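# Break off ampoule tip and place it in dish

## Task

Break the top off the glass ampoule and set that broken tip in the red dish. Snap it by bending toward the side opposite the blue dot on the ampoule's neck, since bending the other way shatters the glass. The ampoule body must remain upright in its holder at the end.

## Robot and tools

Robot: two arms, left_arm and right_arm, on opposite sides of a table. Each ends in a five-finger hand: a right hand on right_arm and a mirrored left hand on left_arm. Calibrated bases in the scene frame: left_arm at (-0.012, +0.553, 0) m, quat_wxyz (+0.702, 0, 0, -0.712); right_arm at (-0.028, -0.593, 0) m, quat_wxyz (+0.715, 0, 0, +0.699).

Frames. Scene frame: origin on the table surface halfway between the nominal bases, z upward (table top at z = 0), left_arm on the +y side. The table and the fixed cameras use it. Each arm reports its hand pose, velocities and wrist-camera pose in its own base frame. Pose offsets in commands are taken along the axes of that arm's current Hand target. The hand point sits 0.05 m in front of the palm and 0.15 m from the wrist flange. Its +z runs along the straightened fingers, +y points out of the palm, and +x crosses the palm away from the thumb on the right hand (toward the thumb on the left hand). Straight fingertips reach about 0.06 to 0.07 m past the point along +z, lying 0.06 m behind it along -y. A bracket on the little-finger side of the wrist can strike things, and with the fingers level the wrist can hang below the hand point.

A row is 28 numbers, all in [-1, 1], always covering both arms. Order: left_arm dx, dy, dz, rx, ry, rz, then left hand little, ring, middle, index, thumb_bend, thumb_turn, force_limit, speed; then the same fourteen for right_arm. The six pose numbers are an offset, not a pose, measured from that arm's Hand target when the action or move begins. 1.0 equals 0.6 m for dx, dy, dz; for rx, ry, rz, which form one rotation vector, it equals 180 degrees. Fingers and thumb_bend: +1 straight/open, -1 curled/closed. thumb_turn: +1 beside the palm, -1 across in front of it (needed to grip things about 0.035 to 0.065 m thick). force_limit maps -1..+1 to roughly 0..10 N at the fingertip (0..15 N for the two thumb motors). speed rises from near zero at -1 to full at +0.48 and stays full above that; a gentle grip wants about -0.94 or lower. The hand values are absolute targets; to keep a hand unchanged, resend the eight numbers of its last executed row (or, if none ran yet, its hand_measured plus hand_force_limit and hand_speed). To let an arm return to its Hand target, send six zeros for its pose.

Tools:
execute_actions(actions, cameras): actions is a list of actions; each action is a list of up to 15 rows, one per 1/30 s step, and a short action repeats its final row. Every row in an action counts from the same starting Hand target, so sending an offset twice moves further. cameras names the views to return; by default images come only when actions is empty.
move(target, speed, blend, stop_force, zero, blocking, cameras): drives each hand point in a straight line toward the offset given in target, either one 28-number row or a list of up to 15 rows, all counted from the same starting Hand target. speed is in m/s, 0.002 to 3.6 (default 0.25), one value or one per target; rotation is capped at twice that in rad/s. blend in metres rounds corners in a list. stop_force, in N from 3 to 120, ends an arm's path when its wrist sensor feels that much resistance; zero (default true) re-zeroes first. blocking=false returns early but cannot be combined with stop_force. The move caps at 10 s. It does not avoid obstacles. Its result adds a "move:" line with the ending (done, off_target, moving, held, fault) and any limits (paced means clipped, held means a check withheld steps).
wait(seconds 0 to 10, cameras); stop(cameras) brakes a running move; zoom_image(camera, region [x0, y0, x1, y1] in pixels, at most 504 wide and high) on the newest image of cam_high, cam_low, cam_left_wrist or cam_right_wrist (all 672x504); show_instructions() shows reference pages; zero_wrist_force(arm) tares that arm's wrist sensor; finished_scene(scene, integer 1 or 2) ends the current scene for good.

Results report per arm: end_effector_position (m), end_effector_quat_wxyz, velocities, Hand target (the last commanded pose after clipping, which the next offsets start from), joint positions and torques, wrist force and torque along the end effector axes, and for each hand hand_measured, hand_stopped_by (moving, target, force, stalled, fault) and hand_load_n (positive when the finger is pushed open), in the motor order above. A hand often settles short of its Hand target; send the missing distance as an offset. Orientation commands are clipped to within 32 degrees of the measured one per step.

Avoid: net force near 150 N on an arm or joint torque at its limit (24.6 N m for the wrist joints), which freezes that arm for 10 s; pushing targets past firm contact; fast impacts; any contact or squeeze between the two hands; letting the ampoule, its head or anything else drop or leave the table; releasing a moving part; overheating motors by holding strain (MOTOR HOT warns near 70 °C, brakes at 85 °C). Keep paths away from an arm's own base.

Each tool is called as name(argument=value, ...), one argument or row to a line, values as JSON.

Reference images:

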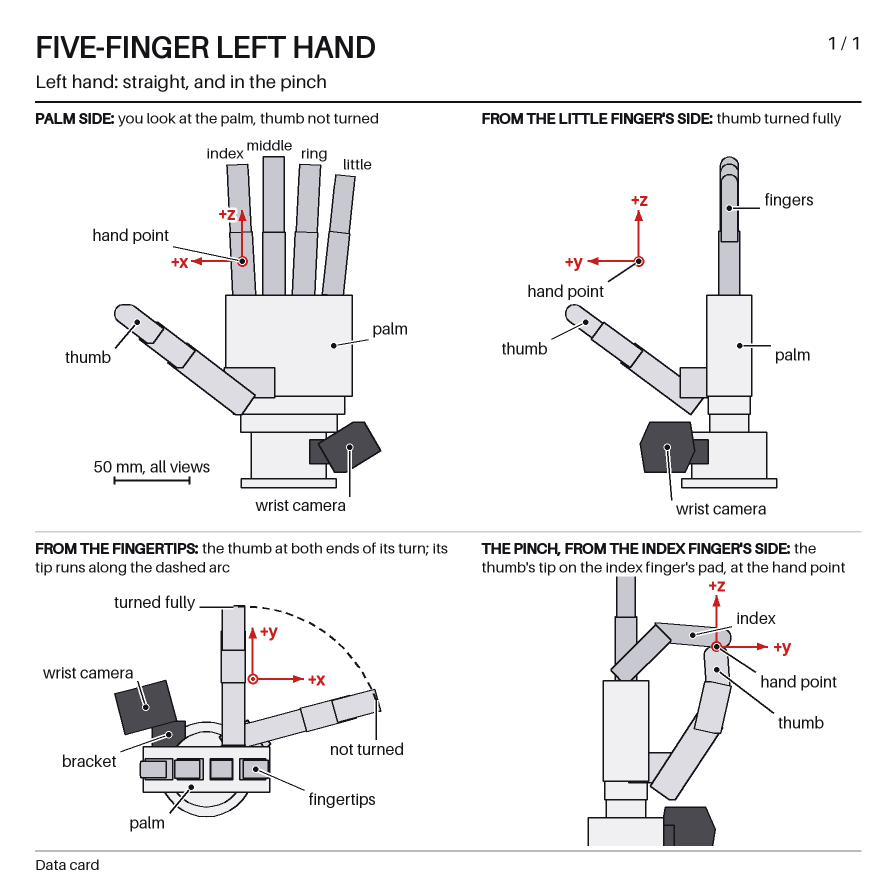

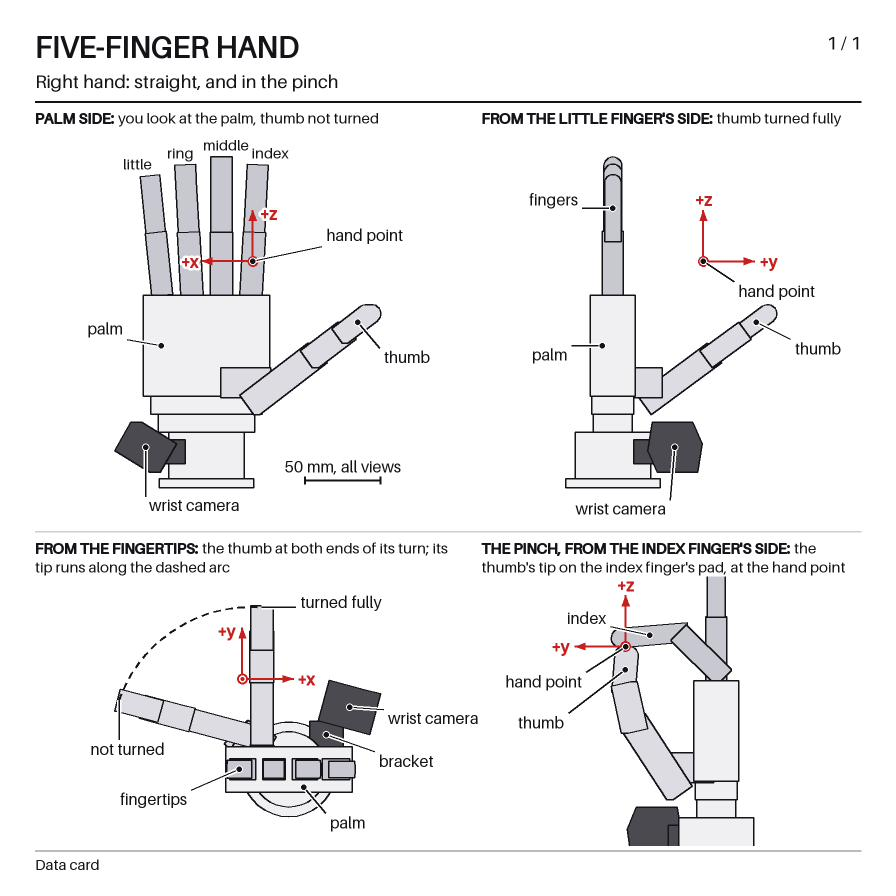

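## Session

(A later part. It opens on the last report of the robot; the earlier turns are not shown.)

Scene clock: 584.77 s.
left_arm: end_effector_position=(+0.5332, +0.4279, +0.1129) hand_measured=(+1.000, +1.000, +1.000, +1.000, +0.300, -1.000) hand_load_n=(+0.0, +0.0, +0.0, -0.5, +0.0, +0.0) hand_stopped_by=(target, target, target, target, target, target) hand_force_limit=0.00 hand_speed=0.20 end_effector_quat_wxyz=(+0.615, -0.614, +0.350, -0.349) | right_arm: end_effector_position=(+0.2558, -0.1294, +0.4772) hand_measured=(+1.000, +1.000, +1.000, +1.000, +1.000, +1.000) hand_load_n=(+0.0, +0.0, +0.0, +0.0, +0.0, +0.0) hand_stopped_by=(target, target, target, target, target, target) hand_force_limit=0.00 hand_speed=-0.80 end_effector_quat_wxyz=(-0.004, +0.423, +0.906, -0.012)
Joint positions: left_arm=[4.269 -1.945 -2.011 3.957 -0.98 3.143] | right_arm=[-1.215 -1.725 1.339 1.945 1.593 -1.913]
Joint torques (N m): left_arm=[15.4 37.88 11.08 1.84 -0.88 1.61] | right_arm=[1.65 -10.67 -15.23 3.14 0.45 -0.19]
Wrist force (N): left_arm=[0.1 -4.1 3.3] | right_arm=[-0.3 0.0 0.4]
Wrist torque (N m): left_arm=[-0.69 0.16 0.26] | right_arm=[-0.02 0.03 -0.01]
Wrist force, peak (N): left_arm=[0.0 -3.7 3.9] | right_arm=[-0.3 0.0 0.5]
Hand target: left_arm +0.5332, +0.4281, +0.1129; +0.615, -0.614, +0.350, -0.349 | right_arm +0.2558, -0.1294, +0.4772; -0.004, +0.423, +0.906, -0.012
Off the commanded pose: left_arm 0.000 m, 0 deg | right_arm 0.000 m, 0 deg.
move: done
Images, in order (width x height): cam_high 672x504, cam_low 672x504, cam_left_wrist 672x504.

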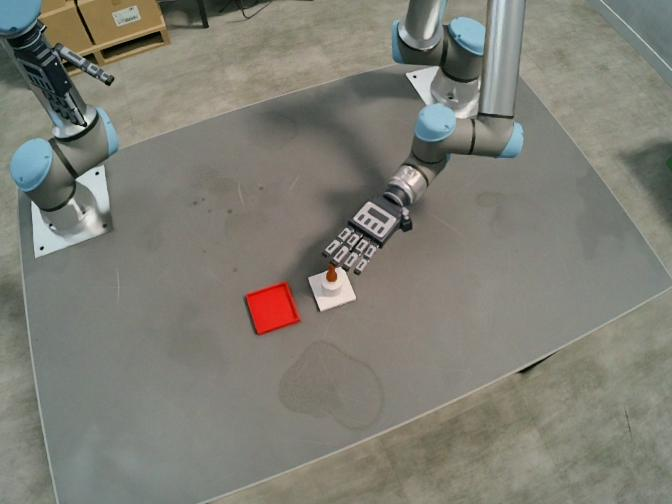

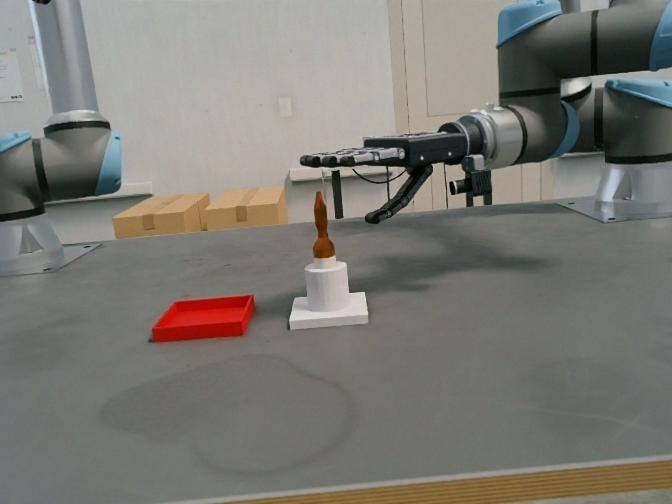

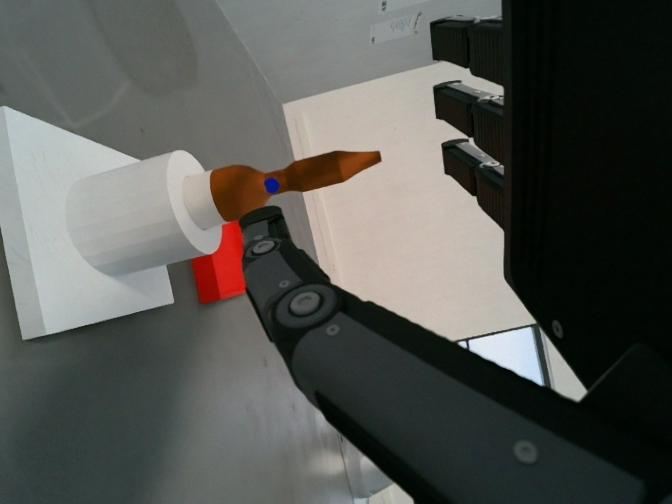

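move(
  target=[0, 0, 0.0683, 0, 0, 0, 1, 1, 1, 1, 0.3, -1, 0.0, 0.2, 0, 0, 0, 0, 0, 0, 1, 1, 1, 1, 1, 1, 0.0, -0.8],
  speed=0.05,
  cameras=["cam_high", "cam_low", "cam_left_wrist"],
)

zoom_image(
  camera="cam_low",
  region=[270, 100, 470, 340],
)

zoom_image(
  camera="cam_left_wrist",
  region=[180, 60, 480, 280],
)

Scene clock: 598.67 s.
left_arm: end_effector_position=(+0.5685, +0.4488, +0.1128) hand_measured=(+1.000, +1.000, +1.000, +1.000, +0.300, -1.000) hand_load_n=(+0.0, +0.0, +0.5, +0.0, +0.5, +0.0) hand_stopped_by=(target, target, target, target, target, target) hand_force_limit=0.00 hand_speed=0.20 end_effector_quat_wxyz=(+0.615, -0.614, +0.350, -0.349) end_effector_velocity=(-0.001, -0.001, +0.000) end_effector_angular_velocity=(-0.002, +0.000, -0.001) | right_arm: end_effector_position=(+0.2558, -0.1294, +0.4772) hand_measured=(+1.000, +1.000, +1.000, +1.000, +1.000, +1.000) hand_load_n=(+0.0, +0.0, +0.0, +0.0, +0.0, -0.5) hand_stopped_by=(target, target, target, target, target, target) hand_force_limit=0.00 hand_speed=-0.80 end_effector_quat_wxyz=(-0.004, +0.423, +0.906, -0.012)
Joint positions: left_arm=[4.22 -2.019 -1.892 3.911 -1.029 3.143] | right_arm=[-1.215 -1.725 1.339 1.945 1.593 -1.913]
Joint velocities: left_arm=[0.002 0.003 -0.005 0.001 0.003 0] | right_arm=[within noise]
Joint torques (N m): left_arm=[15.22 46.2 8.58 3.25 1.48 -0.35] | right_arm=[1.48 -10.65 -15.24 3.22 0.56 0.13]
Wrist force (N): left_arm=[0.0 -3.8 3.1] | right_arm=[-0.1 0.0 0.2]
Wrist torque (N m): left_arm=[-0.64 0.18 0.24] | right_arm=[-0.01 0.02 0.00]
Wrist force, peak (N): left_arm=[0.0 -4.4 3.3] | right_arm=[-0.2 0.0 0.6]
Hand target: left_arm +0.5684, +0.4490, +0.1129; +0.615, -0.614, +0.350, -0.349 | right_arm +0.2558, -0.1294, +0.4772; -0.004, +0.423, +0.906, -0.012
Off the commanded pose: left_arm 0.000 m, 0 deg | right_arm 0.000 m, 0 deg.
move: done
Images, in order (width x height): cam_high 672x504, cam_low 672x504, cam_left_wrist 672x504.

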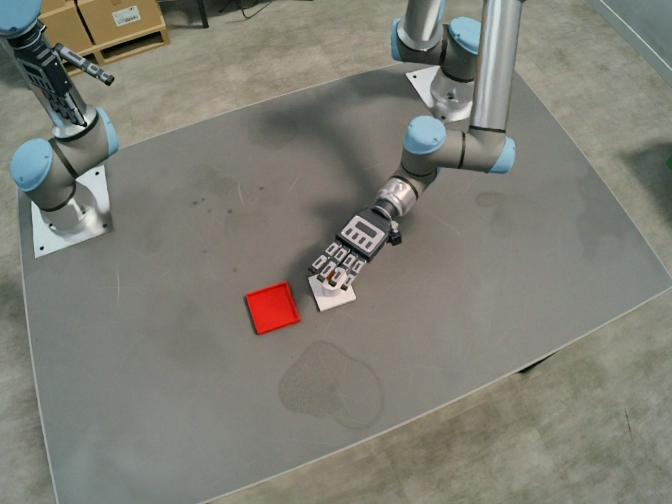

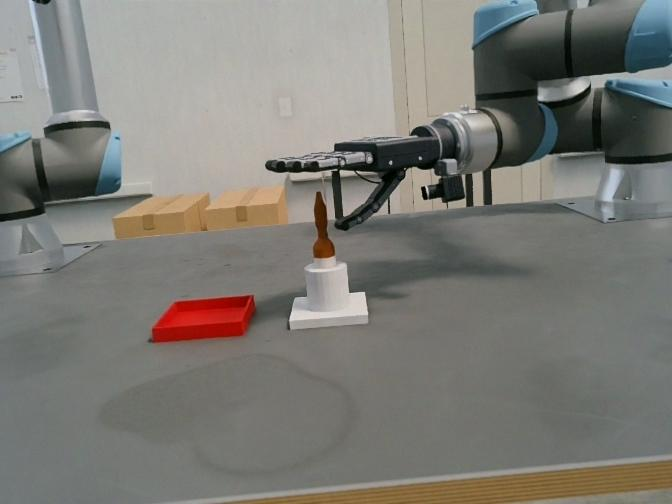

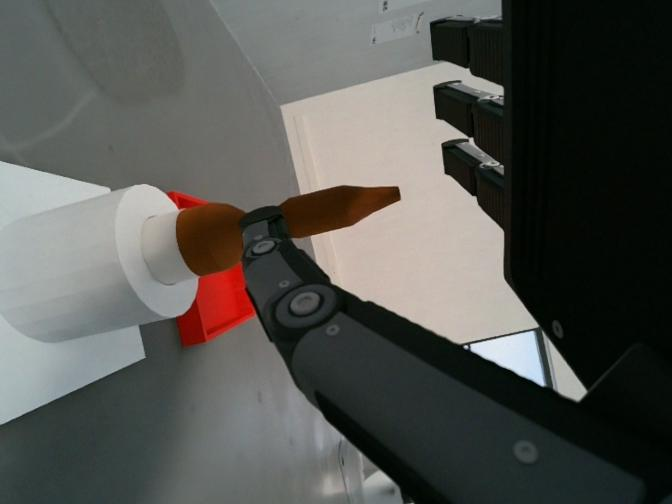

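Scaled by 2.100 from the camera's 672x504 image, which has a finer 960x720 frame.

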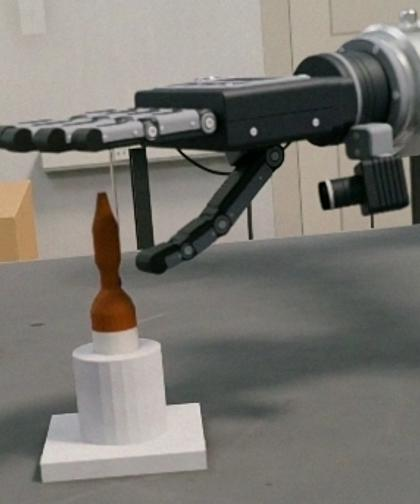

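Scaled by 1.680 from the camera's 672x504 image, which has a finer 960x720 frame.

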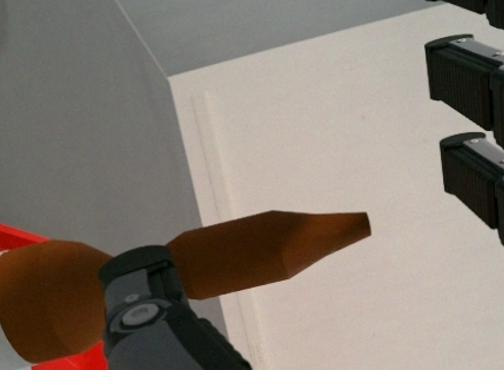

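execute_actions(
  actions=[
    [[0,0,0,0,0,0,1,1,0.2,0.2,0.3,-1,-0.8,-0.3,0,0,0,0,0,0,1,1,1,1,1,1,0.0,-0.8]],
    [[0,0,0,0,0,0,1,1,0.2,0.2,0.3,-1,-0.8,-0.3,0,0,0,0,0,0,1,1,1,1,1,1,0.0,-0.8]],
  ],
  cameras=["cam_low", "cam_left_wrist", "cam_right_wrist"],
)

zoom_image(
  camera="cam_low",
  region=[270, 140, 410, 280],
)

zoom_image(
  camera="cam_left_wrist",
  region=[180, 60, 480, 280],
)

zoom_image(
  camera="cam_right_wrist",
  region=[240, 260, 400, 420],
)

Scene clock: 613.57 s.
left_arm: end_effector_position=(+0.5684, +0.4490, +0.1129) hand_measured=(+1.000, +1.000, +0.200, +0.200, +0.300, -1.000) hand_load_n=(+0.0, +0.0, +0.0, +0.0, +0.0, +0.0) hand_stopped_by=(target, target, target, target, target, target) hand_force_limit=-0.80 hand_speed=-0.30 end_effector_quat_wxyz=(+0.615, -0.614, +0.350, -0.349) | right_arm: end_effector_position=(+0.2558, -0.1294, +0.4772) hand_measured=(+1.000, +1.000, +1.000, +1.000, +1.000, +1.000) hand_load_n=(+0.0, +0.0, +0.0, +0.0, +0.0, +0.0) hand_stopped_by=(target, target, target, target, target, target) hand_force_limit=0.00 hand_speed=-0.80 end_effector_quat_wxyz=(-0.004, +0.423, +0.906, -0.012)
Joint positions: left_arm=[4.22 -2.019 -1.892 3.911 -1.029 3.143] | right_arm=[-1.215 -1.725 1.339 1.945 1.593 -1.913]
Joint torques (N m): left_arm=[14.02 45.56 9.27 1.33 1.49 1.3] | right_arm=[1.05 -11.73 -15.18 3.32 0.62 0.13]
Wrist force (N): left_arm=[0.1 -4.2 3.3] | right_arm=[0.1 0.0 0.3]
Wrist torque (N m): left_arm=[-0.70 0.16 0.26] | right_arm=[-0.03 -0.03 0.01]
Wrist force, peak (N): left_arm=[0.2 -4.1 3.4] | right_arm=[-0.4 0.2 0.3]
Hand target: left_arm +0.5684, +0.4490, +0.1129; +0.615, -0.614, +0.350, -0.349 | right_arm +0.2558, -0.1294, +0.4772; -0.004, +0.423, +0.906, -0.012
Off the commanded pose: left_arm 0.000 m, 0 deg | right_arm 0.000 m, 0 deg.
Step readings (end_effector_position of left_arm | right_arm):
0: (+0.5684, +0.4490, +0.1129) | (+0.2558, -0.1294, +0.4772)
1: (+0.5684, +0.4490, +0.1129) | (+0.2558, -0.1294, +0.4772)
2: (+0.5684, +0.4490, +0.1129) | (+0.2558, -0.1294, +0.4772)
4: (+0.5684, +0.4490, +0.1129) | (+0.2558, -0.1294, +0.4772)
8: (+0.5684, +0.4490, +0.1129) | (+0.2558, -0.1294, +0.4772)
15: (+0.5684, +0.4490, +0.1129) | (+0.2558, -0.1294, +0.4772)
16: (+0.5684, +0.4490, +0.1129) | (+0.2558, -0.1294, +0.4772)
17: (+0.5684, +0.4490, +0.1129) | (+0.2558, -0.1294, +0.4772)
19: (+0.5684, +0.4490, +0.1129) | (+0.2558, -0.1294, +0.4772)
23: (+0.5684, +0.4490, +0.1129) | (+0.2558, -0.1294, +0.4772)
30: (+0.5684, +0.4490, +0.1129) | (+0.2558, -0.1294, +0.4772)
Images, in order (width x height): cam_low 672x504, cam_left_wrist 672x504, cam_right_wrist 672x504.

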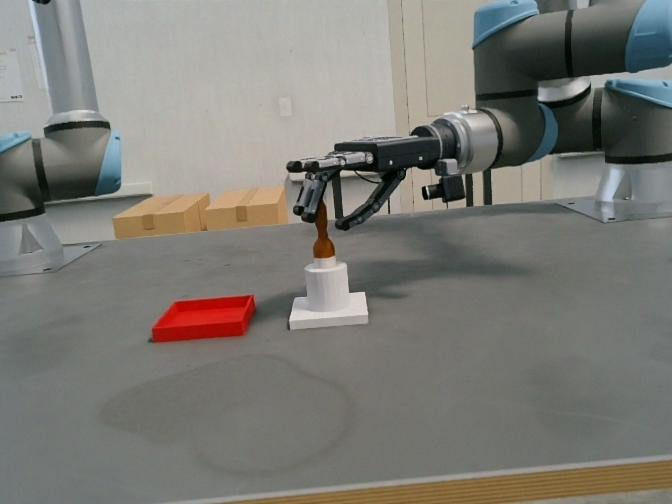

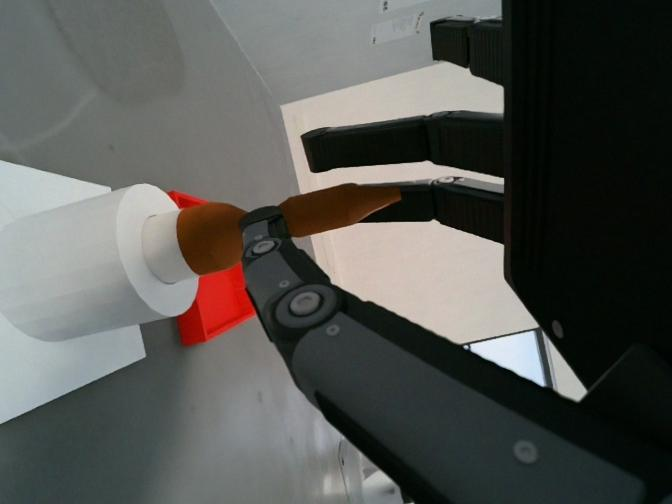

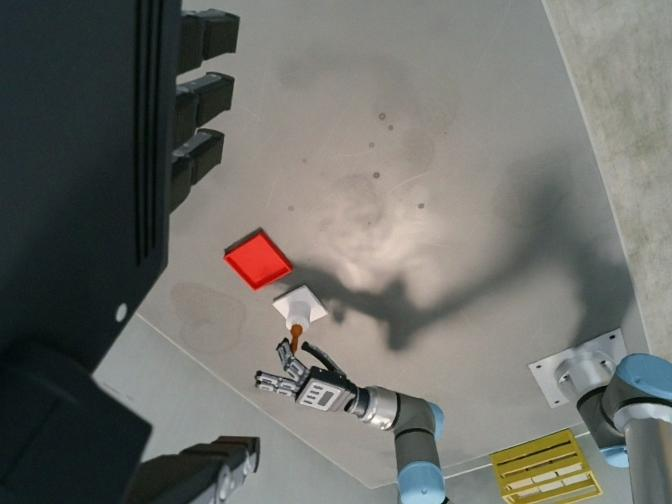

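Scaled by 3.600 from the camera's 672x504 image, which has a finer 960x720 frame.

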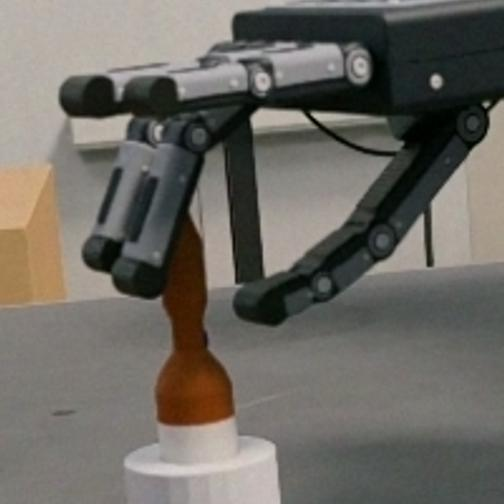

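Scaled by 1.680 from the camera's 672x504 image, which has a finer 960x720 frame.

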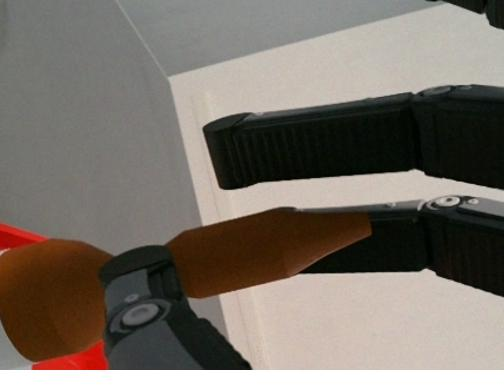

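Scaled by 3.150 from the camera's 672x504 image, which has a finer 960x720 frame.

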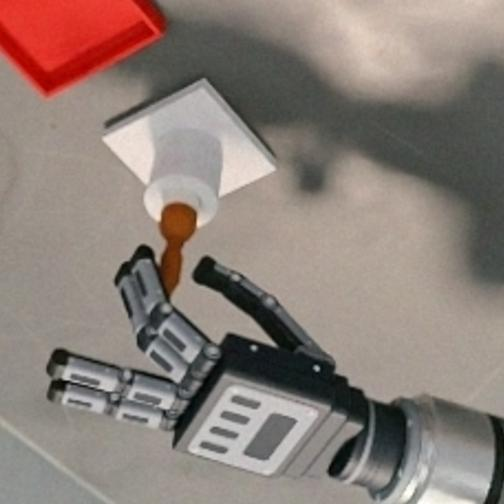

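move(
  target=[0, -0.0067, 0.0067, 0, 0, 0, 1, 1, 0.2, 0.2, 0.3, -1, -0.8, -0.3, 0, 0, 0, 0, 0, 0, 1, 1, 1, 1, 1, 1, 0.0, -0.8],
  speed=0.03,
)

execute_actions(
  actions=[
    [[0,0,0,0,0,0,1,1,-0.1,-0.1,0.0,-1,-0.85,-0.92,0,0,0,0,0,0,1,1,1,1,1,1,0.0,-0.8]],
    [[0,0,0,0,0,0,1,1,-0.1,-0.1,0.0,-1,-0.85,-0.92,0,0,0,0,0,0,1,1,1,1,1,1,0.0,-0.8]],
    [[0,0,0,0,0,0,1,1,-0.1,-0.1,0.0,-1,-0.85,-0.92,0,0,0,0,0,0,1,1,1,1,1,1,0.0,-0.8]],
    [[0,0,0,0,0,0,1,1,-0.1,-0.1,0.0,-1,-0.85,-0.92,0,0,0,0,0,0,1,1,1,1,1,1,0.0,-0.8]],
  ],
  cameras=["cam_low", "cam_left_wrist"],
)

zoom_image(
  camera="cam_low",
  region=[270, 140, 410, 280],
)

zoom_image(
  camera="cam_left_wrist",
  region=[180, 60, 480, 280],
)

Scene clock: 631.60 s.
left_arm: end_effector_position=(+0.5719, +0.4511, +0.1170) hand_measured=(+1.000, +1.000, +0.200, +0.200, +0.300, -1.000) hand_load_n=(+0.0, +0.0, +0.0, +0.0, +0.0, +0.0) hand_stopped_by=(target, target, target, target, target, target) hand_force_limit=-0.80 hand_speed=-0.30 end_effector_quat_wxyz=(+0.615, -0.614, +0.350, -0.349) | right_arm: end_effector_position=(+0.2558, -0.1294, +0.4772) hand_measured=(+1.000, +1.000, +1.000, +1.000, +1.000, +1.000) hand_load_n=(+0.0, +0.0, +0.0, +0.0, +0.0, +0.0) hand_stopped_by=(target, target, target, target, target, target) hand_force_limit=0.00 hand_speed=-0.80 end_effector_quat_wxyz=(-0.004, +0.423, +0.906, -0.012)
Joint positions: left_arm=[4.215 -2.019 -1.877 3.897 -1.034 3.143] | right_arm=[-1.215 -1.725 1.339 1.945 1.593 -1.913]
Joint torques (N m): left_arm=[-9.03 31.56 10.42 1.75 -0.5 0.22] | right_arm=[1.43 -11.92 -16.4 3.34 0.61 0.15]
Wrist force (N): left_arm=[0.0 -4.0 3.5] | right_arm=[-0.2 0.1 0.1]
Wrist torque (N m): left_arm=[-0.69 0.18 0.25] | right_arm=[0.01 0.03 -0.01]
Wrist force, peak (N): left_arm=[0.1 -4.1 3.5] | right_arm=[-0.1 0.3 0.5]
Hand target: left_arm +0.5718, +0.4511, +0.1169; +0.615, -0.614, +0.350, -0.349 | right_arm +0.2558, -0.1294, +0.4772; -0.004, +0.423, +0.906, -0.012
Off the commanded pose: left_arm 0.000 m, 0 deg | right_arm 0.000 m, 0 deg.
move: done

Scene clock: 634.17 s.
left_arm: end_effector_position=(+0.5718, +0.4511, +0.1169) hand_measured=(+1.000, +1.000, -0.100, -0.008, +0.032, -1.000) hand_load_n=(+0.0, +0.0, +0.0, +2.0, +1.5, +0.0) hand_stopped_by=(target, target, target, force, force, target) hand_force_limit=-0.85 hand_speed=-0.92 end_effector_quat_wxyz=(+0.615, -0.614, +0.350, -0.349) | right_arm: end_effector_position=(+0.2558, -0.1294, +0.4772) hand_measured=(+1.000, +1.000, +1.000, +1.000, +1.000, +1.000) hand_load_n=(+0.0, +0.0, +0.0, +0.0, +0.0, +0.0) hand_stopped_by=(target, target, target, target, target, target) hand_force_limit=0.00 hand_speed=-0.80 end_effector_quat_wxyz=(-0.004, +0.423, +0.906, -0.012)
Joint positions: left_arm=[4.216 -2.019 -1.878 3.897 -1.034 3.143] | right_arm=[-1.215 -1.725 1.339 1.945 1.593 -1.913]
Joint torques (N m): left_arm=[13.86 31.37 9.22 0.37 1.17 0.27] | right_arm=[1.41 -12.37 -14.92 3.3 0.72 -0.01]
Wrist force (N): left_arm=[0.0 -4.2 4.3] | right_arm=[-0.2 0.2 0.2]
Wrist torque (N m): left_arm=[-0.63 0.16 0.26] | right_arm=[0.02 0.02 0.00]
Wrist force, peak (N): left_arm=[0.1 -5.7 5.5] | right_arm=[-0.3 0.4 0.4]
Hand target: left_arm +0.5718, +0.4511, +0.1169; +0.615, -0.614, +0.350, -0.349 | right_arm +0.2558, -0.1294, +0.4772; -0.004, +0.423, +0.906, -0.012
Off the commanded pose: left_arm 0.000 m, 0 deg | right_arm 0.000 m, 0 deg.
Step readings (end_effector_position of left_arm | right_arm):
0: (+0.5719, +0.4511, +0.1170) | (+0.2558, -0.1294, +0.4772)
1: (+0.5719, +0.4511, +0.1170) | (+0.2558, -0.1294, +0.4772)
2: (+0.5719, +0.4511, +0.1170) | (+0.2558, -0.1294, +0.4772)
4: (+0.5719, +0.4511, +0.1170) | (+0.2558, -0.1294, +0.4772)
8: (+0.5719, +0.4511, +0.1169) | (+0.2558, -0.1294, +0.4772)
15: (+0.5719, +0.4510, +0.1169) | (+0.2558, -0.1294, +0.4772)
16: (+0.5719, +0.4510, +0.1169) | (+0.2558, -0.1294, +0.4772)
17: (+0.5719, +0.4510, +0.1169) | (+0.2558, -0.1294, +0.4772)
19: (+0.5719, +0.4510, +0.1169) | (+0.2558, -0.1294, +0.4772)
23: (+0.5719, +0.4510, +0.1169) | (+0.2558, -0.1294, +0.4772)
30: (+0.5719, +0.4510, +0.1169) | (+0.2558, -0.1294, +0.4772)
31: (+0.5719, +0.4510, +0.1169) | (+0.2558, -0.1294, +0.4772)
32: (+0.5719, +0.4510, +0.1169) | (+0.2558, -0.1294, +0.4772)
34: (+0.5719, +0.4510, +0.1169) | (+0.2558, -0.1294, +0.4772)
38: (+0.5719, +0.4511, +0.1169) | (+0.2558, -0.1294, +0.4772)
45: (+0.5718, +0.4511, +0.1169) | (+0.2558, -0.1294, +0.4772)
46: (+0.5718, +0.4511, +0.1169) | (+0.2558, -0.1294, +0.4772)
47: (+0.5718, +0.4511, +0.1169) | (+0.2558, -0.1294, +0.4772)
49: (+0.5718, +0.4511, +0.1169) | (+0.2558, -0.1294, +0.4772)
53: (+0.5718, +0.4511, +0.1169) | (+0.2558, -0.1294, +0.4772)
60: (+0.5718, +0.4511, +0.1169) | (+0.2558, -0.1294, +0.4772)
Images, in order (width x height): cam_low 672x504, cam_left_wrist 672x504.

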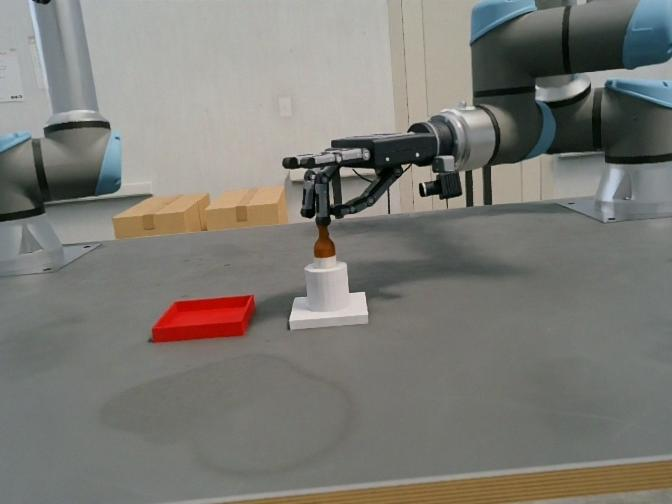

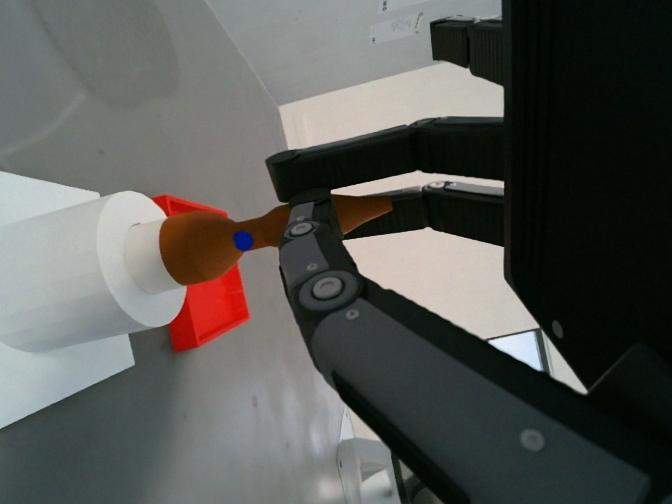

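Scaled by 3.600 from the camera's 672x504 image, which has a finer 960x720 frame.

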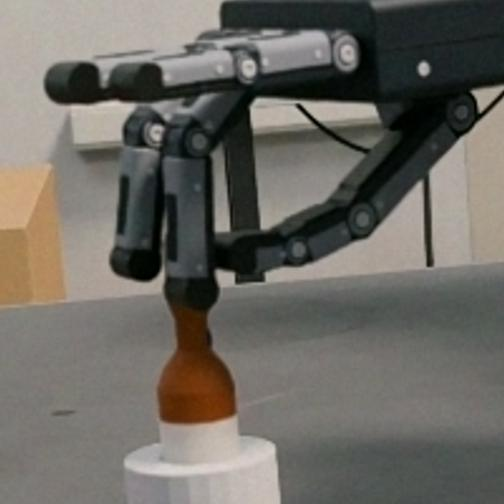

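Scaled by 1.680 from the camera's 672x504 image, which has a finer 960x720 frame.

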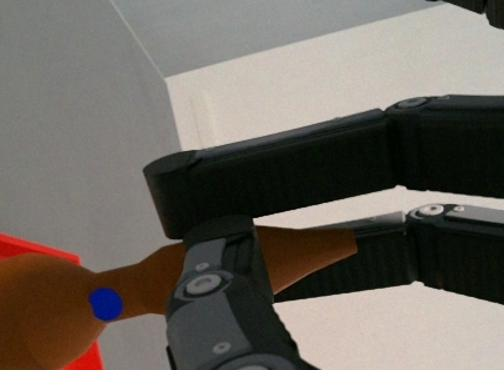

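move(
  target=[
    [0, 0, 0, 0, 0, 0, 1, 1, 0.2, 0.2, 0.2, -1, -0.85, -0.5, 0, 0, 0, 0, 0, 0, 1, 1, 1, 1, 1, 1, 0.0, -0.8],
    [0.0092, 0, 0, 0, 0, 0, 1, 1, 0.2, 0.2, 0.2, -1, -0.85, -0.5, 0, 0, 0, 0, 0, 0, 1, 1, 1, 1, 1, 1, 0.0, -0.8],
  ],
  speed=0.03,
)

execute_actions(
  actions=[
    [[0,0,0,0,0,0,1,1,-0.1,-0.1,0.0,-1,-0.85,-0.92,0,0,0,0,0,0,1,1,1,1,1,1,0.0,-0.8]],
    [[0,0,0,0,0,0,1,1,-0.1,-0.1,0.0,-1,-0.85,-0.92,0,0,0,0,0,0,1,1,1,1,1,1,0.0,-0.8]],
    [[0,0,0,0,0,0,1,1,-0.1,-0.1,0.0,-1,-0.85,-0.92,0,0,0,0,0,0,1,1,1,1,1,1,0.0,-0.8]],
    [[0,0,0,0,0,0,1,1,-0.1,-0.1,0.0,-1,-0.85,-0.92,0,0,0,0,0,0,1,1,1,1,1,1,0.0,-0.8]],
  ],
  cameras=["cam_low", "cam_left_wrist"],
)

zoom_image(
  camera="cam_low",
  region=[270, 140, 410, 280],
)

zoom_image(
  camera="cam_left_wrist",
  region=[180, 60, 480, 280],
)

Scene clock: 651.73 s.
left_arm: end_effector_position=(+0.5747, +0.4462, +0.1169) hand_measured=(+1.000, +1.000, +0.200, +0.200, +0.200, -1.000) hand_load_n=(+0.0, +0.0, +0.0, +0.0, +0.0, +0.0) hand_stopped_by=(target, target, target, target, target, target) hand_force_limit=-0.85 hand_speed=-0.50 end_effector_quat_wxyz=(+0.615, -0.614, +0.350, -0.349) | right_arm: end_effector_position=(+0.2558, -0.1294, +0.4772) hand_measured=(+1.000, +1.000, +1.000, +1.000, +1.000, +1.000) hand_load_n=(+0.0, +0.0, +0.0, +0.0, +0.0, +0.0) hand_stopped_by=(target, target, target, target, target, target) hand_force_limit=0.00 hand_speed=-0.80 end_effector_quat_wxyz=(-0.004, +0.423, +0.906, -0.012)
Joint positions: left_arm=[4.205 -2.016 -1.882 3.899 -1.044 3.143] | right_arm=[-1.215 -1.725 1.339 1.945 1.593 -1.913]
Joint torques (N m): left_arm=[-0.24 43.57 13 3.01 0.61 0.54] | right_arm=[1.8 -11.57 -15.44 3.11 0.96 0.01]
Wrist force (N): left_arm=[0.2 -3.9 3.4] | right_arm=[-0.2 0.2 0.4]
Wrist torque (N m): left_arm=[-0.68 0.15 0.26] | right_arm=[0.01 0.02 0.00]
Wrist force, peak (N): left_arm=[-0.2 -4.6 5.0] | right_arm=[-0.3 0.3 0.3]
Hand target: left_arm +0.5747, +0.4463, +0.1169; +0.615, -0.614, +0.350, -0.349 | right_arm +0.2558, -0.1294, +0.4772; -0.004, +0.423, +0.906, -0.012
Off the commanded pose: left_arm 0.000 m, 0 deg | right_arm 0.000 m, 0 deg.
move: done

Scene clock: 653.93 s.
left_arm: end_effector_position=(+0.5747, +0.4463, +0.1169) hand_measured=(+1.000, +1.000, -0.008, -0.060, +0.036, -1.000) hand_load_n=(+0.0, +0.0, +1.5, +0.5, +1.0, +0.0) hand_stopped_by=(target, target, force, force, force, target) hand_force_limit=-0.85 hand_speed=-0.92 end_effector_quat_wxyz=(+0.615, -0.614, +0.350, -0.349) | right_arm: end_effector_position=(+0.2558, -0.1294, +0.4772) hand_measured=(+1.000, +1.000, +1.000, +1.000, +1.000, +1.000) hand_load_n=(+0.0, +0.0, +0.0, +0.0, +0.0, +0.0) hand_stopped_by=(target, target, target, target, target, target) hand_force_limit=0.00 hand_speed=-0.80 end_effector_quat_wxyz=(-0.004, +0.423, +0.906, -0.012)
Joint positions: left_arm=[4.205 -2.016 -1.882 3.899 -1.044 3.143] | right_arm=[-1.215 -1.725 1.339 1.945 1.593 -1.913]
Joint torques (N m): left_arm=[15.06 33.15 14 0.35 1.43 1.31] | right_arm=[1.31 -12.26 -15.74 3.23 0.87 0.01]
Wrist force (N): left_arm=[0.2 -4.7 5.1] | right_arm=[0.0 -0.1 0.2]
Wrist torque (N m): left_arm=[-0.68 0.17 0.27] | right_arm=[-0.02 0.00 0.00]
Wrist force, peak (N): left_arm=[0.5 -5.8 6.0] | right_arm=[-0.5 0.0 0.3]
Hand target: left_arm +0.5747, +0.4463, +0.1169; +0.615, -0.614, +0.350, -0.349 | right_arm +0.2558, -0.1294, +0.4772; -0.004, +0.423, +0.906, -0.012
Off the commanded pose: left_arm 0.000 m, 0 deg | right_arm 0.000 m, 0 deg.
Step readings (end_effector_position of left_arm | right_arm):
0: (+0.5747, +0.4462, +0.1169) | (+0.2558, -0.1294, +0.4772)
1: (+0.5747, +0.4462, +0.1169) | (+0.2558, -0.1294, +0.4772)
2: (+0.5747, +0.4462, +0.1169) | (+0.2558, -0.1294, +0.4772)
4: (+0.5747, +0.4462, +0.1169) | (+0.2558, -0.1294, +0.4772)
8: (+0.5747, +0.4462, +0.1169) | (+0.2558, -0.1294, +0.4772)
15: (+0.5747, +0.4463, +0.1169) | (+0.2558, -0.1294, +0.4772)
16: (+0.5747, +0.4463, +0.1169) | (+0.2558, -0.1294, +0.4772)
17: (+0.5747, +0.4463, +0.1169) | (+0.2558, -0.1294, +0.4772)
19: (+0.5747, +0.4463, +0.1169) | (+0.2558, -0.1294, +0.4772)
23: (+0.5747, +0.4463, +0.1169) | (+0.2558, -0.1294, +0.4772)
30: (+0.5747, +0.4463, +0.1169) | (+0.2558, -0.1294, +0.4772)
31: (+0.5747, +0.4463, +0.1169) | (+0.2558, -0.1294, +0.4772)
32: (+0.5747, +0.4463, +0.1169) | (+0.2558, -0.1294, +0.4772)
34: (+0.5747, +0.4463, +0.1169) | (+0.2558, -0.1294, +0.4772)
38: (+0.5747, +0.4463, +0.1169) | (+0.2558, -0.1294, +0.4772)
45: (+0.5747, +0.4463, +0.1169) | (+0.2558, -0.1294, +0.4772)
46: (+0.5747, +0.4463, +0.1169) | (+0.2558, -0.1294, +0.4772)
47: (+0.5747, +0.4463, +0.1169) | (+0.2558, -0.1294, +0.4772)
49: (+0.5747, +0.4463, +0.1169) | (+0.2558, -0.1294, +0.4772)
53: (+0.5747, +0.4463, +0.1169) | (+0.2558, -0.1294, +0.4772)
60: (+0.5747, +0.4463, +0.1169) | (+0.2558, -0.1294, +0.4772)
Images, in order (width x height): cam_low 672x504, cam_left_wrist 672x504.

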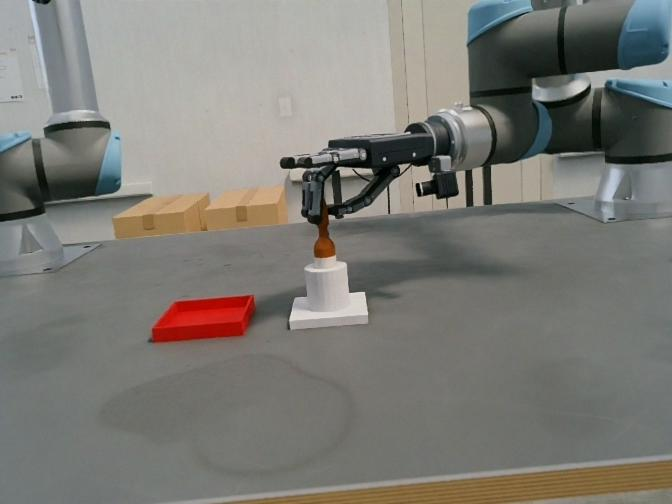

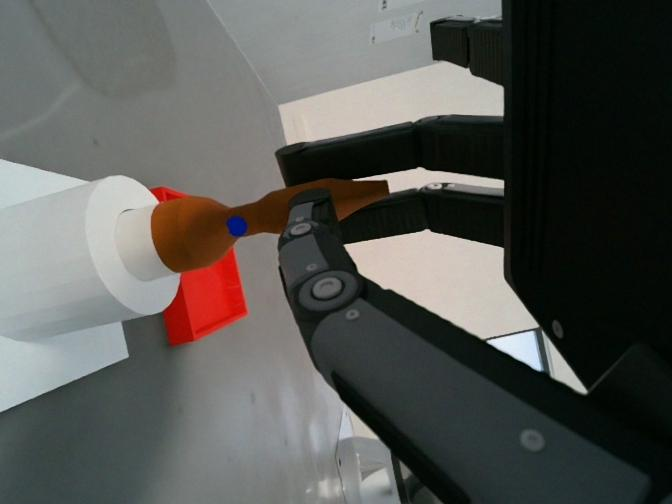

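Scaled by 3.600 from the camera's 672x504 image, which has a finer 960x720 frame.

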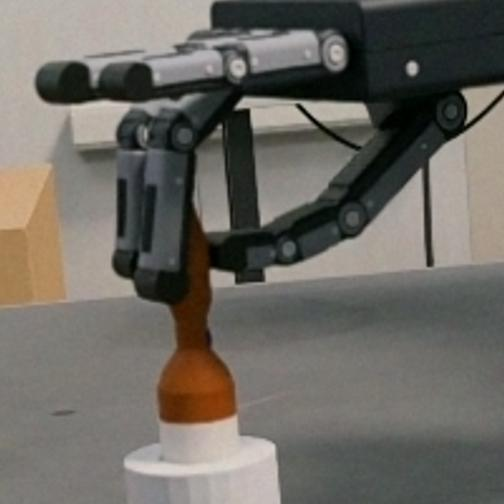

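Scaled by 1.680 from the camera's 672x504 image, which has a finer 960x720 frame.

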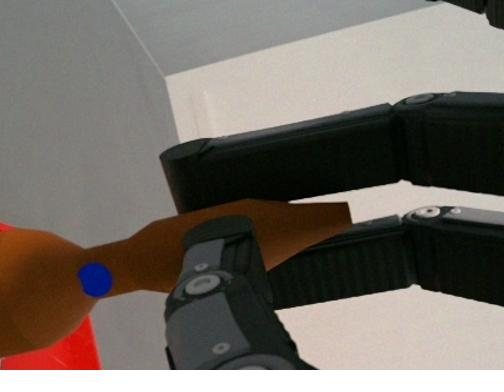

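execute_actions(
  actions=[
    [[0,0,0,0,0,0,1,1,-0.2,-0.25,-0.15,-1,-0.3,-0.93,0,0,0,0,0,0,1,1,1,1,1,1,0.0,-0.8]],
    [[0,0,0,0,0,0,1,1,-0.2,-0.25,-0.15,-1,-0.3,-0.93,0,0,0,0,0,0,1,1,1,1,1,1,0.0,-0.8]],
    [[0,0,0,0,0,0,1,1,-0.2,-0.25,-0.15,-1,-0.3,-0.93,0,0,0,0,0,0,1,1,1,1,1,1,0.0,-0.8]],
  ],
  cameras=["cam_low", "cam_left_wrist"],
)

zoom_image(
  camera="cam_low",
  region=[270, 140, 410, 340],
)

Scene clock: 677.73 s.
left_arm: end_effector_position=(+0.5747, +0.4463, +0.1169) hand_measured=(+1.000, +1.000, -0.020, -0.086, +0.010, -1.000) hand_load_n=(+0.0, +0.0, +5.5, +4.5, +5.0, +0.5) hand_stopped_by=(target, target, force, force, force, target) hand_force_limit=-0.30 hand_speed=-0.93 end_effector_quat_wxyz=(+0.615, -0.614, +0.350, -0.349) | right_arm: end_effector_position=(+0.2558, -0.1294, +0.4772) hand_measured=(+1.000, +1.000, +1.000, +1.000, +1.000, +1.000) hand_load_n=(+0.0, +0.0, +0.0, +0.0, +0.0, +0.0) hand_stopped_by=(target, target, target, target, target, target) hand_force_limit=0.00 hand_speed=-0.80 end_effector_quat_wxyz=(-0.004, +0.423, +0.906, -0.012)
Joint positions: left_arm=[4.205 -2.016 -1.882 3.899 -1.044 3.143] | right_arm=[-1.215 -1.725 1.339 1.945 1.593 -1.913]
Joint torques (N m): left_arm=[15.28 32.51 8.31 0.37 1.28 1.5] | right_arm=[1.6 -11.4 -15.61 3.4 0.85 -0.06]
Wrist force (N): left_arm=[0.9 -3.8 7.3] | right_arm=[-0.3 0.0 0.2]
Wrist torque (N m): left_arm=[-0.65 0.19 0.24] | right_arm=[-0.02 0.03 -0.01]
Wrist force, peak (N): left_arm=[0.2 -6.2 8.7] | right_arm=[-0.4 0.0 0.4]
Hand target: left_arm +0.5747, +0.4463, +0.1169; +0.615, -0.614, +0.350, -0.349 | right_arm +0.2558, -0.1294, +0.4772; -0.004, +0.423, +0.906, -0.012
Off the commanded pose: left_arm 0.000 m, 0 deg | right_arm 0.000 m, 0 deg.
Step readings (end_effector_position of left_arm | right_arm):
0: (+0.5747, +0.4463, +0.1169) | (+0.2558, -0.1294, +0.4772)
1: (+0.5747, +0.4463, +0.1169) | (+0.2558, -0.1294, +0.4772)
2: (+0.5747, +0.4463, +0.1169) | (+0.2558, -0.1294, +0.4772)
4: (+0.5747, +0.4463, +0.1169) | (+0.2558, -0.1294, +0.4772)
8: (+0.5747, +0.4463, +0.1169) | (+0.2558, -0.1294, +0.4772)
15: (+0.5747, +0.4463, +0.1169) | (+0.2558, -0.1294, +0.4772)
16: (+0.5747, +0.4463, +0.1169) | (+0.2558, -0.1294, +0.4772)
17: (+0.5747, +0.4463, +0.1169) | (+0.2558, -0.1294, +0.4772)
19: (+0.5747, +0.4463, +0.1169) | (+0.2558, -0.1294, +0.4772)
23: (+0.5747, +0.4463, +0.1169) | (+0.2558, -0.1294, +0.4772)
30: (+0.5747, +0.4463, +0.1169) | (+0.2558, -0.1294, +0.4772)
31: (+0.5747, +0.4463, +0.1169) | (+0.2558, -0.1294, +0.4772)
32: (+0.5747, +0.4463, +0.1169) | (+0.2558, -0.1294, +0.4772)
34: (+0.5747, +0.4463, +0.1169) | (+0.2558, -0.1294, +0.4772)
38: (+0.5747, +0.4463, +0.1169) | (+0.2558, -0.1294, +0.4772)
45: (+0.5747, +0.4463, +0.1169) | (+0.2558, -0.1294, +0.4772)
Images, in order (width x height): cam_low 672x504, cam_left_wrist 672x504.

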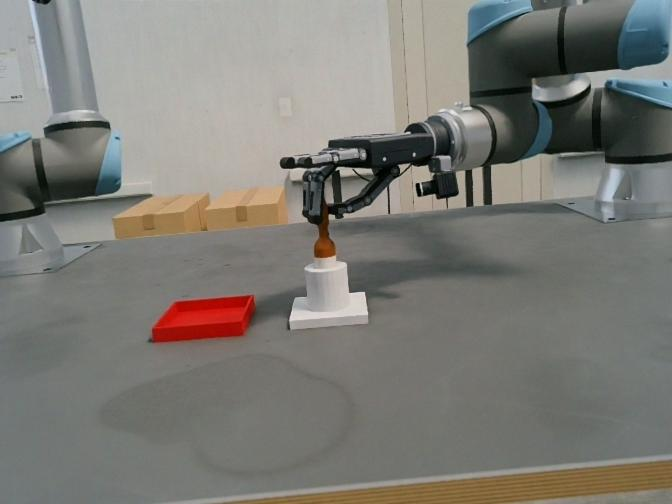

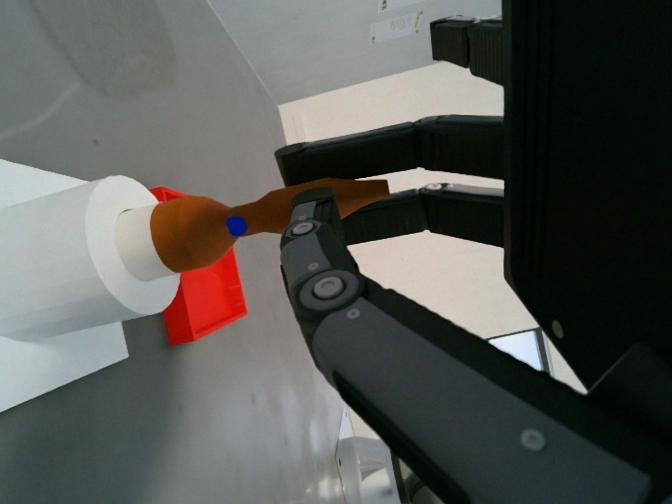

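Scaled by 2.520 from the camera's 672x504 image, which has a finer 960x720 frame.

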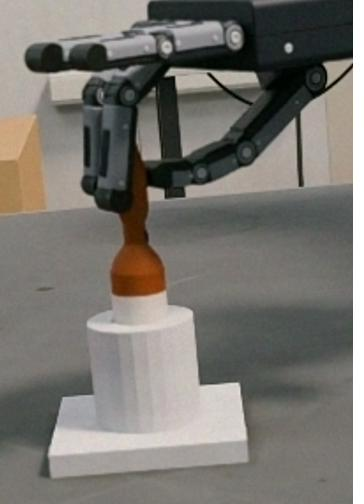

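move(
  target=[0, 0, 0.003, -0.0167, 0, 0, 1, 1, -0.2, -0.25, -0.15, -1, -0.3, -0.93, 0, 0, 0, 0, 0, 0, 1, 1, 1, 1, 1, 1, 0.0, -0.8],
  speed=0.05,
  cameras=["cam_low", "cam_left_wrist"],
)

zoom_image(
  camera="cam_low",
  region=[270, 140, 410, 340],
)

Scene clock: 684.00 s.
left_arm: end_effector_position=(+0.5763, +0.4473, +0.1170) hand_measured=(+1.000, +1.000, -0.020, -0.086, +0.010, -1.000) hand_load_n=(+0.0, -0.5, +5.0, +2.0, +5.5, -0.5) hand_stopped_by=(target, target, force, force, force, target) hand_force_limit=-0.30 hand_speed=-0.93 end_effector_quat_wxyz=(+0.599, -0.630, +0.359, -0.340) | right_arm: end_effector_position=(+0.2558, -0.1294, +0.4772) hand_measured=(+1.000, +1.000, +1.000, +1.000, +1.000, +1.000) hand_load_n=(+0.0, +0.0, +0.0, +0.0, +0.0, +0.0) hand_stopped_by=(target, target, target, target, target, target) hand_force_limit=0.00 hand_speed=-0.80 end_effector_quat_wxyz=(-0.004, +0.423, +0.906, -0.012)
Joint positions: left_arm=[4.2 -2.016 -1.839 3.794 -1.051 3.173] | right_arm=[-1.215 -1.725 1.339 1.945 1.593 -1.913]
Joint torques (N m): left_arm=[-4.37 31.66 8.69 2.47 1.13 -1.41] | right_arm=[1.76 -11.68 -15.05 3.16 1.23 0.05]
Wrist force (N): left_arm=[0.3 -4.1 3.2] | right_arm=[0.0 0.0 0.1]
Wrist torque (N m): left_arm=[-0.64 0.12 0.15] | right_arm=[0.00 0.01 0.01]
Wrist force, peak (N): left_arm=[1.3 -7.2 6.5] | right_arm=[-0.3 -0.1 0.4]
Hand target: left_arm +0.5762, +0.4472, +0.1169; +0.599, -0.630, +0.359, -0.340 | right_arm +0.2558, -0.1294, +0.4772; -0.004, +0.423, +0.906, -0.012
Off the commanded pose: left_arm 0.000 m, 0 deg | right_arm 0.000 m, 0 deg.
move: done
Images, in order (width x height): cam_low 672x504, cam_left_wrist 672x504.

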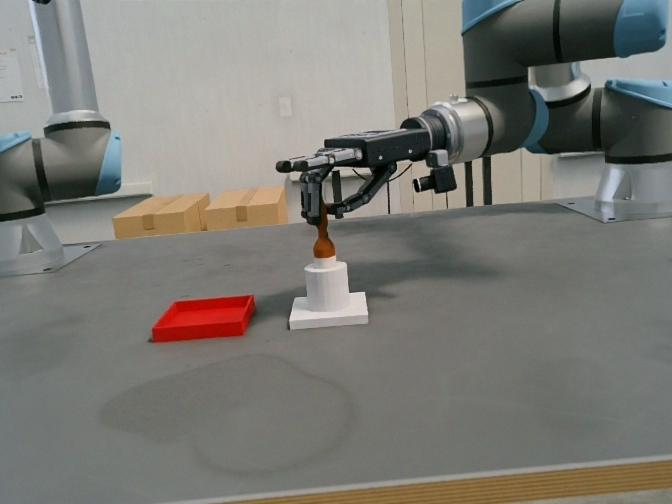

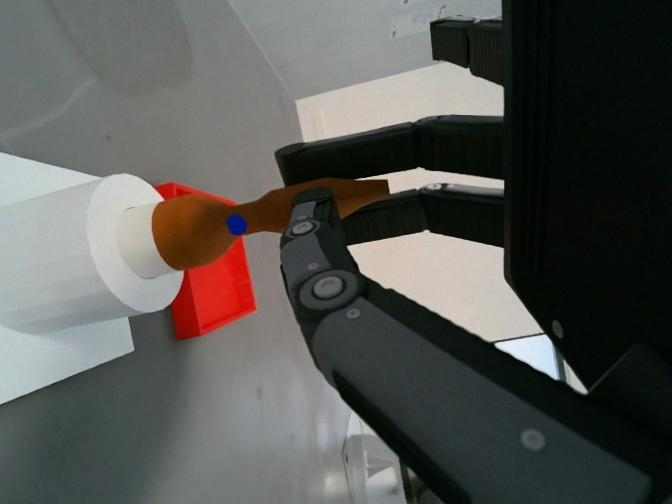

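Scaled by 2.520 from the camera's 672x504 image, which has a finer 960x720 frame.

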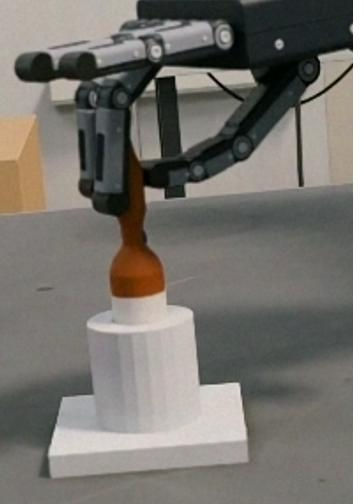

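move(
  target=[0, 0, 0.003, -0.0222, 0, 0, 1, 1, -0.2, -0.25, -0.15, -1, -0.3, -0.93, 0, 0, 0, 0, 0, 0, 1, 1, 1, 1, 1, 1, 0.0, -0.8],
  speed=0.05,
  cameras=["cam_low", "cam_left_wrist"],
)

zoom_image(
  camera="cam_low",
  region=[270, 140, 410, 340],
)

Scene clock: 694.37 s.
left_arm: end_effector_position=(+0.5778, +0.4482, +0.1168) hand_measured=(+1.000, +1.000, -0.020, -0.086, +0.010, -1.000) hand_load_n=(+0.0, +0.0, +5.0, +2.0, +4.0, -0.5) hand_stopped_by=(target, target, force, force, force, target) hand_force_limit=-0.30 hand_speed=-0.93 end_effector_quat_wxyz=(-0.577, +0.651, -0.371, +0.327) | right_arm: end_effector_position=(+0.2558, -0.1294, +0.4772) hand_measured=(+1.000, +1.000, +1.000, +1.000, +1.000, +1.000) hand_load_n=(+0.0, +0.0, +0.0, +0.0, -0.5, +0.0) hand_stopped_by=(target, target, target, target, target, target) hand_force_limit=0.00 hand_speed=-0.80 end_effector_quat_wxyz=(-0.004, +0.423, +0.906, -0.012)
Joint positions: left_arm=[4.192 -2.02 -1.779 3.659 -1.062 3.212] | right_arm=[-1.215 -1.725 1.339 1.945 1.593 -1.913]
Joint torques (N m): left_arm=[-4.07 36.84 7.99 2.4 0.85 -1.22] | right_arm=[0.9 -11.5 -15.3 3.34 1.08 -0.03]
Wrist force (N): left_arm=[0.6 -8.3 1.2] | right_arm=[-0.3 0.0 0.3]
Wrist torque (N m): left_arm=[-0.70 0.14 0.20] | right_arm=[-0.01 0.03 -0.01]
Wrist force, peak (N): left_arm=[0.6 -8.7 1.1] | right_arm=[-0.2 0.4 0.3]
Hand target: left_arm +0.5778, +0.4482, +0.1168; -0.576, +0.651, -0.371, +0.327 | right_arm +0.2558, -0.1294, +0.4772; -0.004, +0.423, +0.906, -0.012
Off the commanded pose: left_arm 0.000 m, 0 deg | right_arm 0.000 m, 0 deg.
move: done
Images, in order (width x height): cam_low 672x504, cam_left_wrist 672x504.

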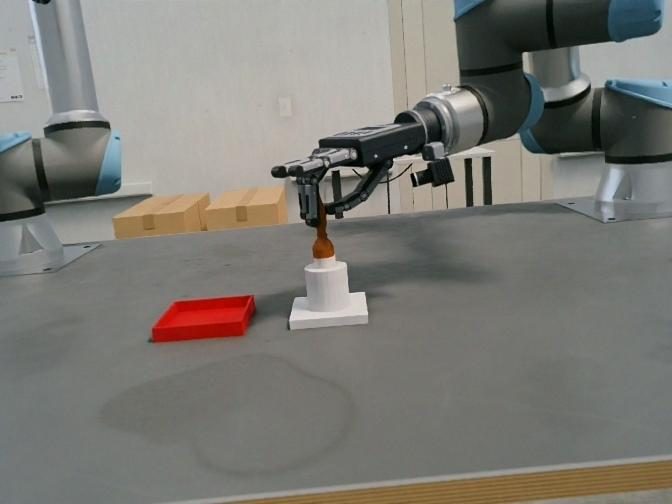

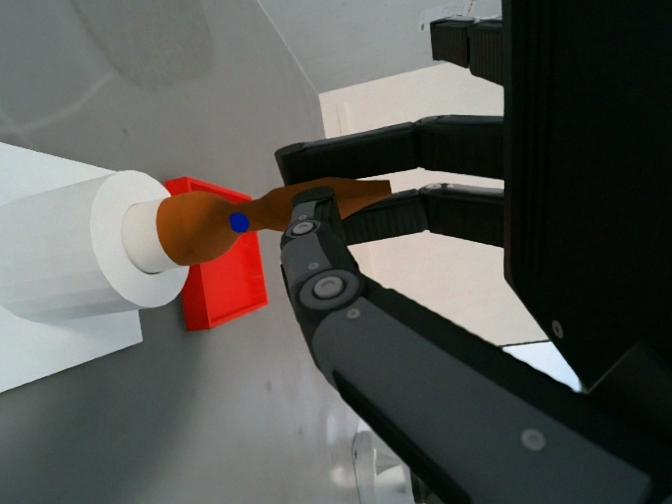

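Scaled by 2.520 from the camera's 672x504 image, which has a finer 960x720 frame.

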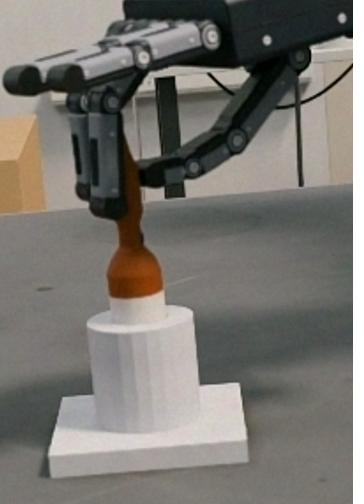

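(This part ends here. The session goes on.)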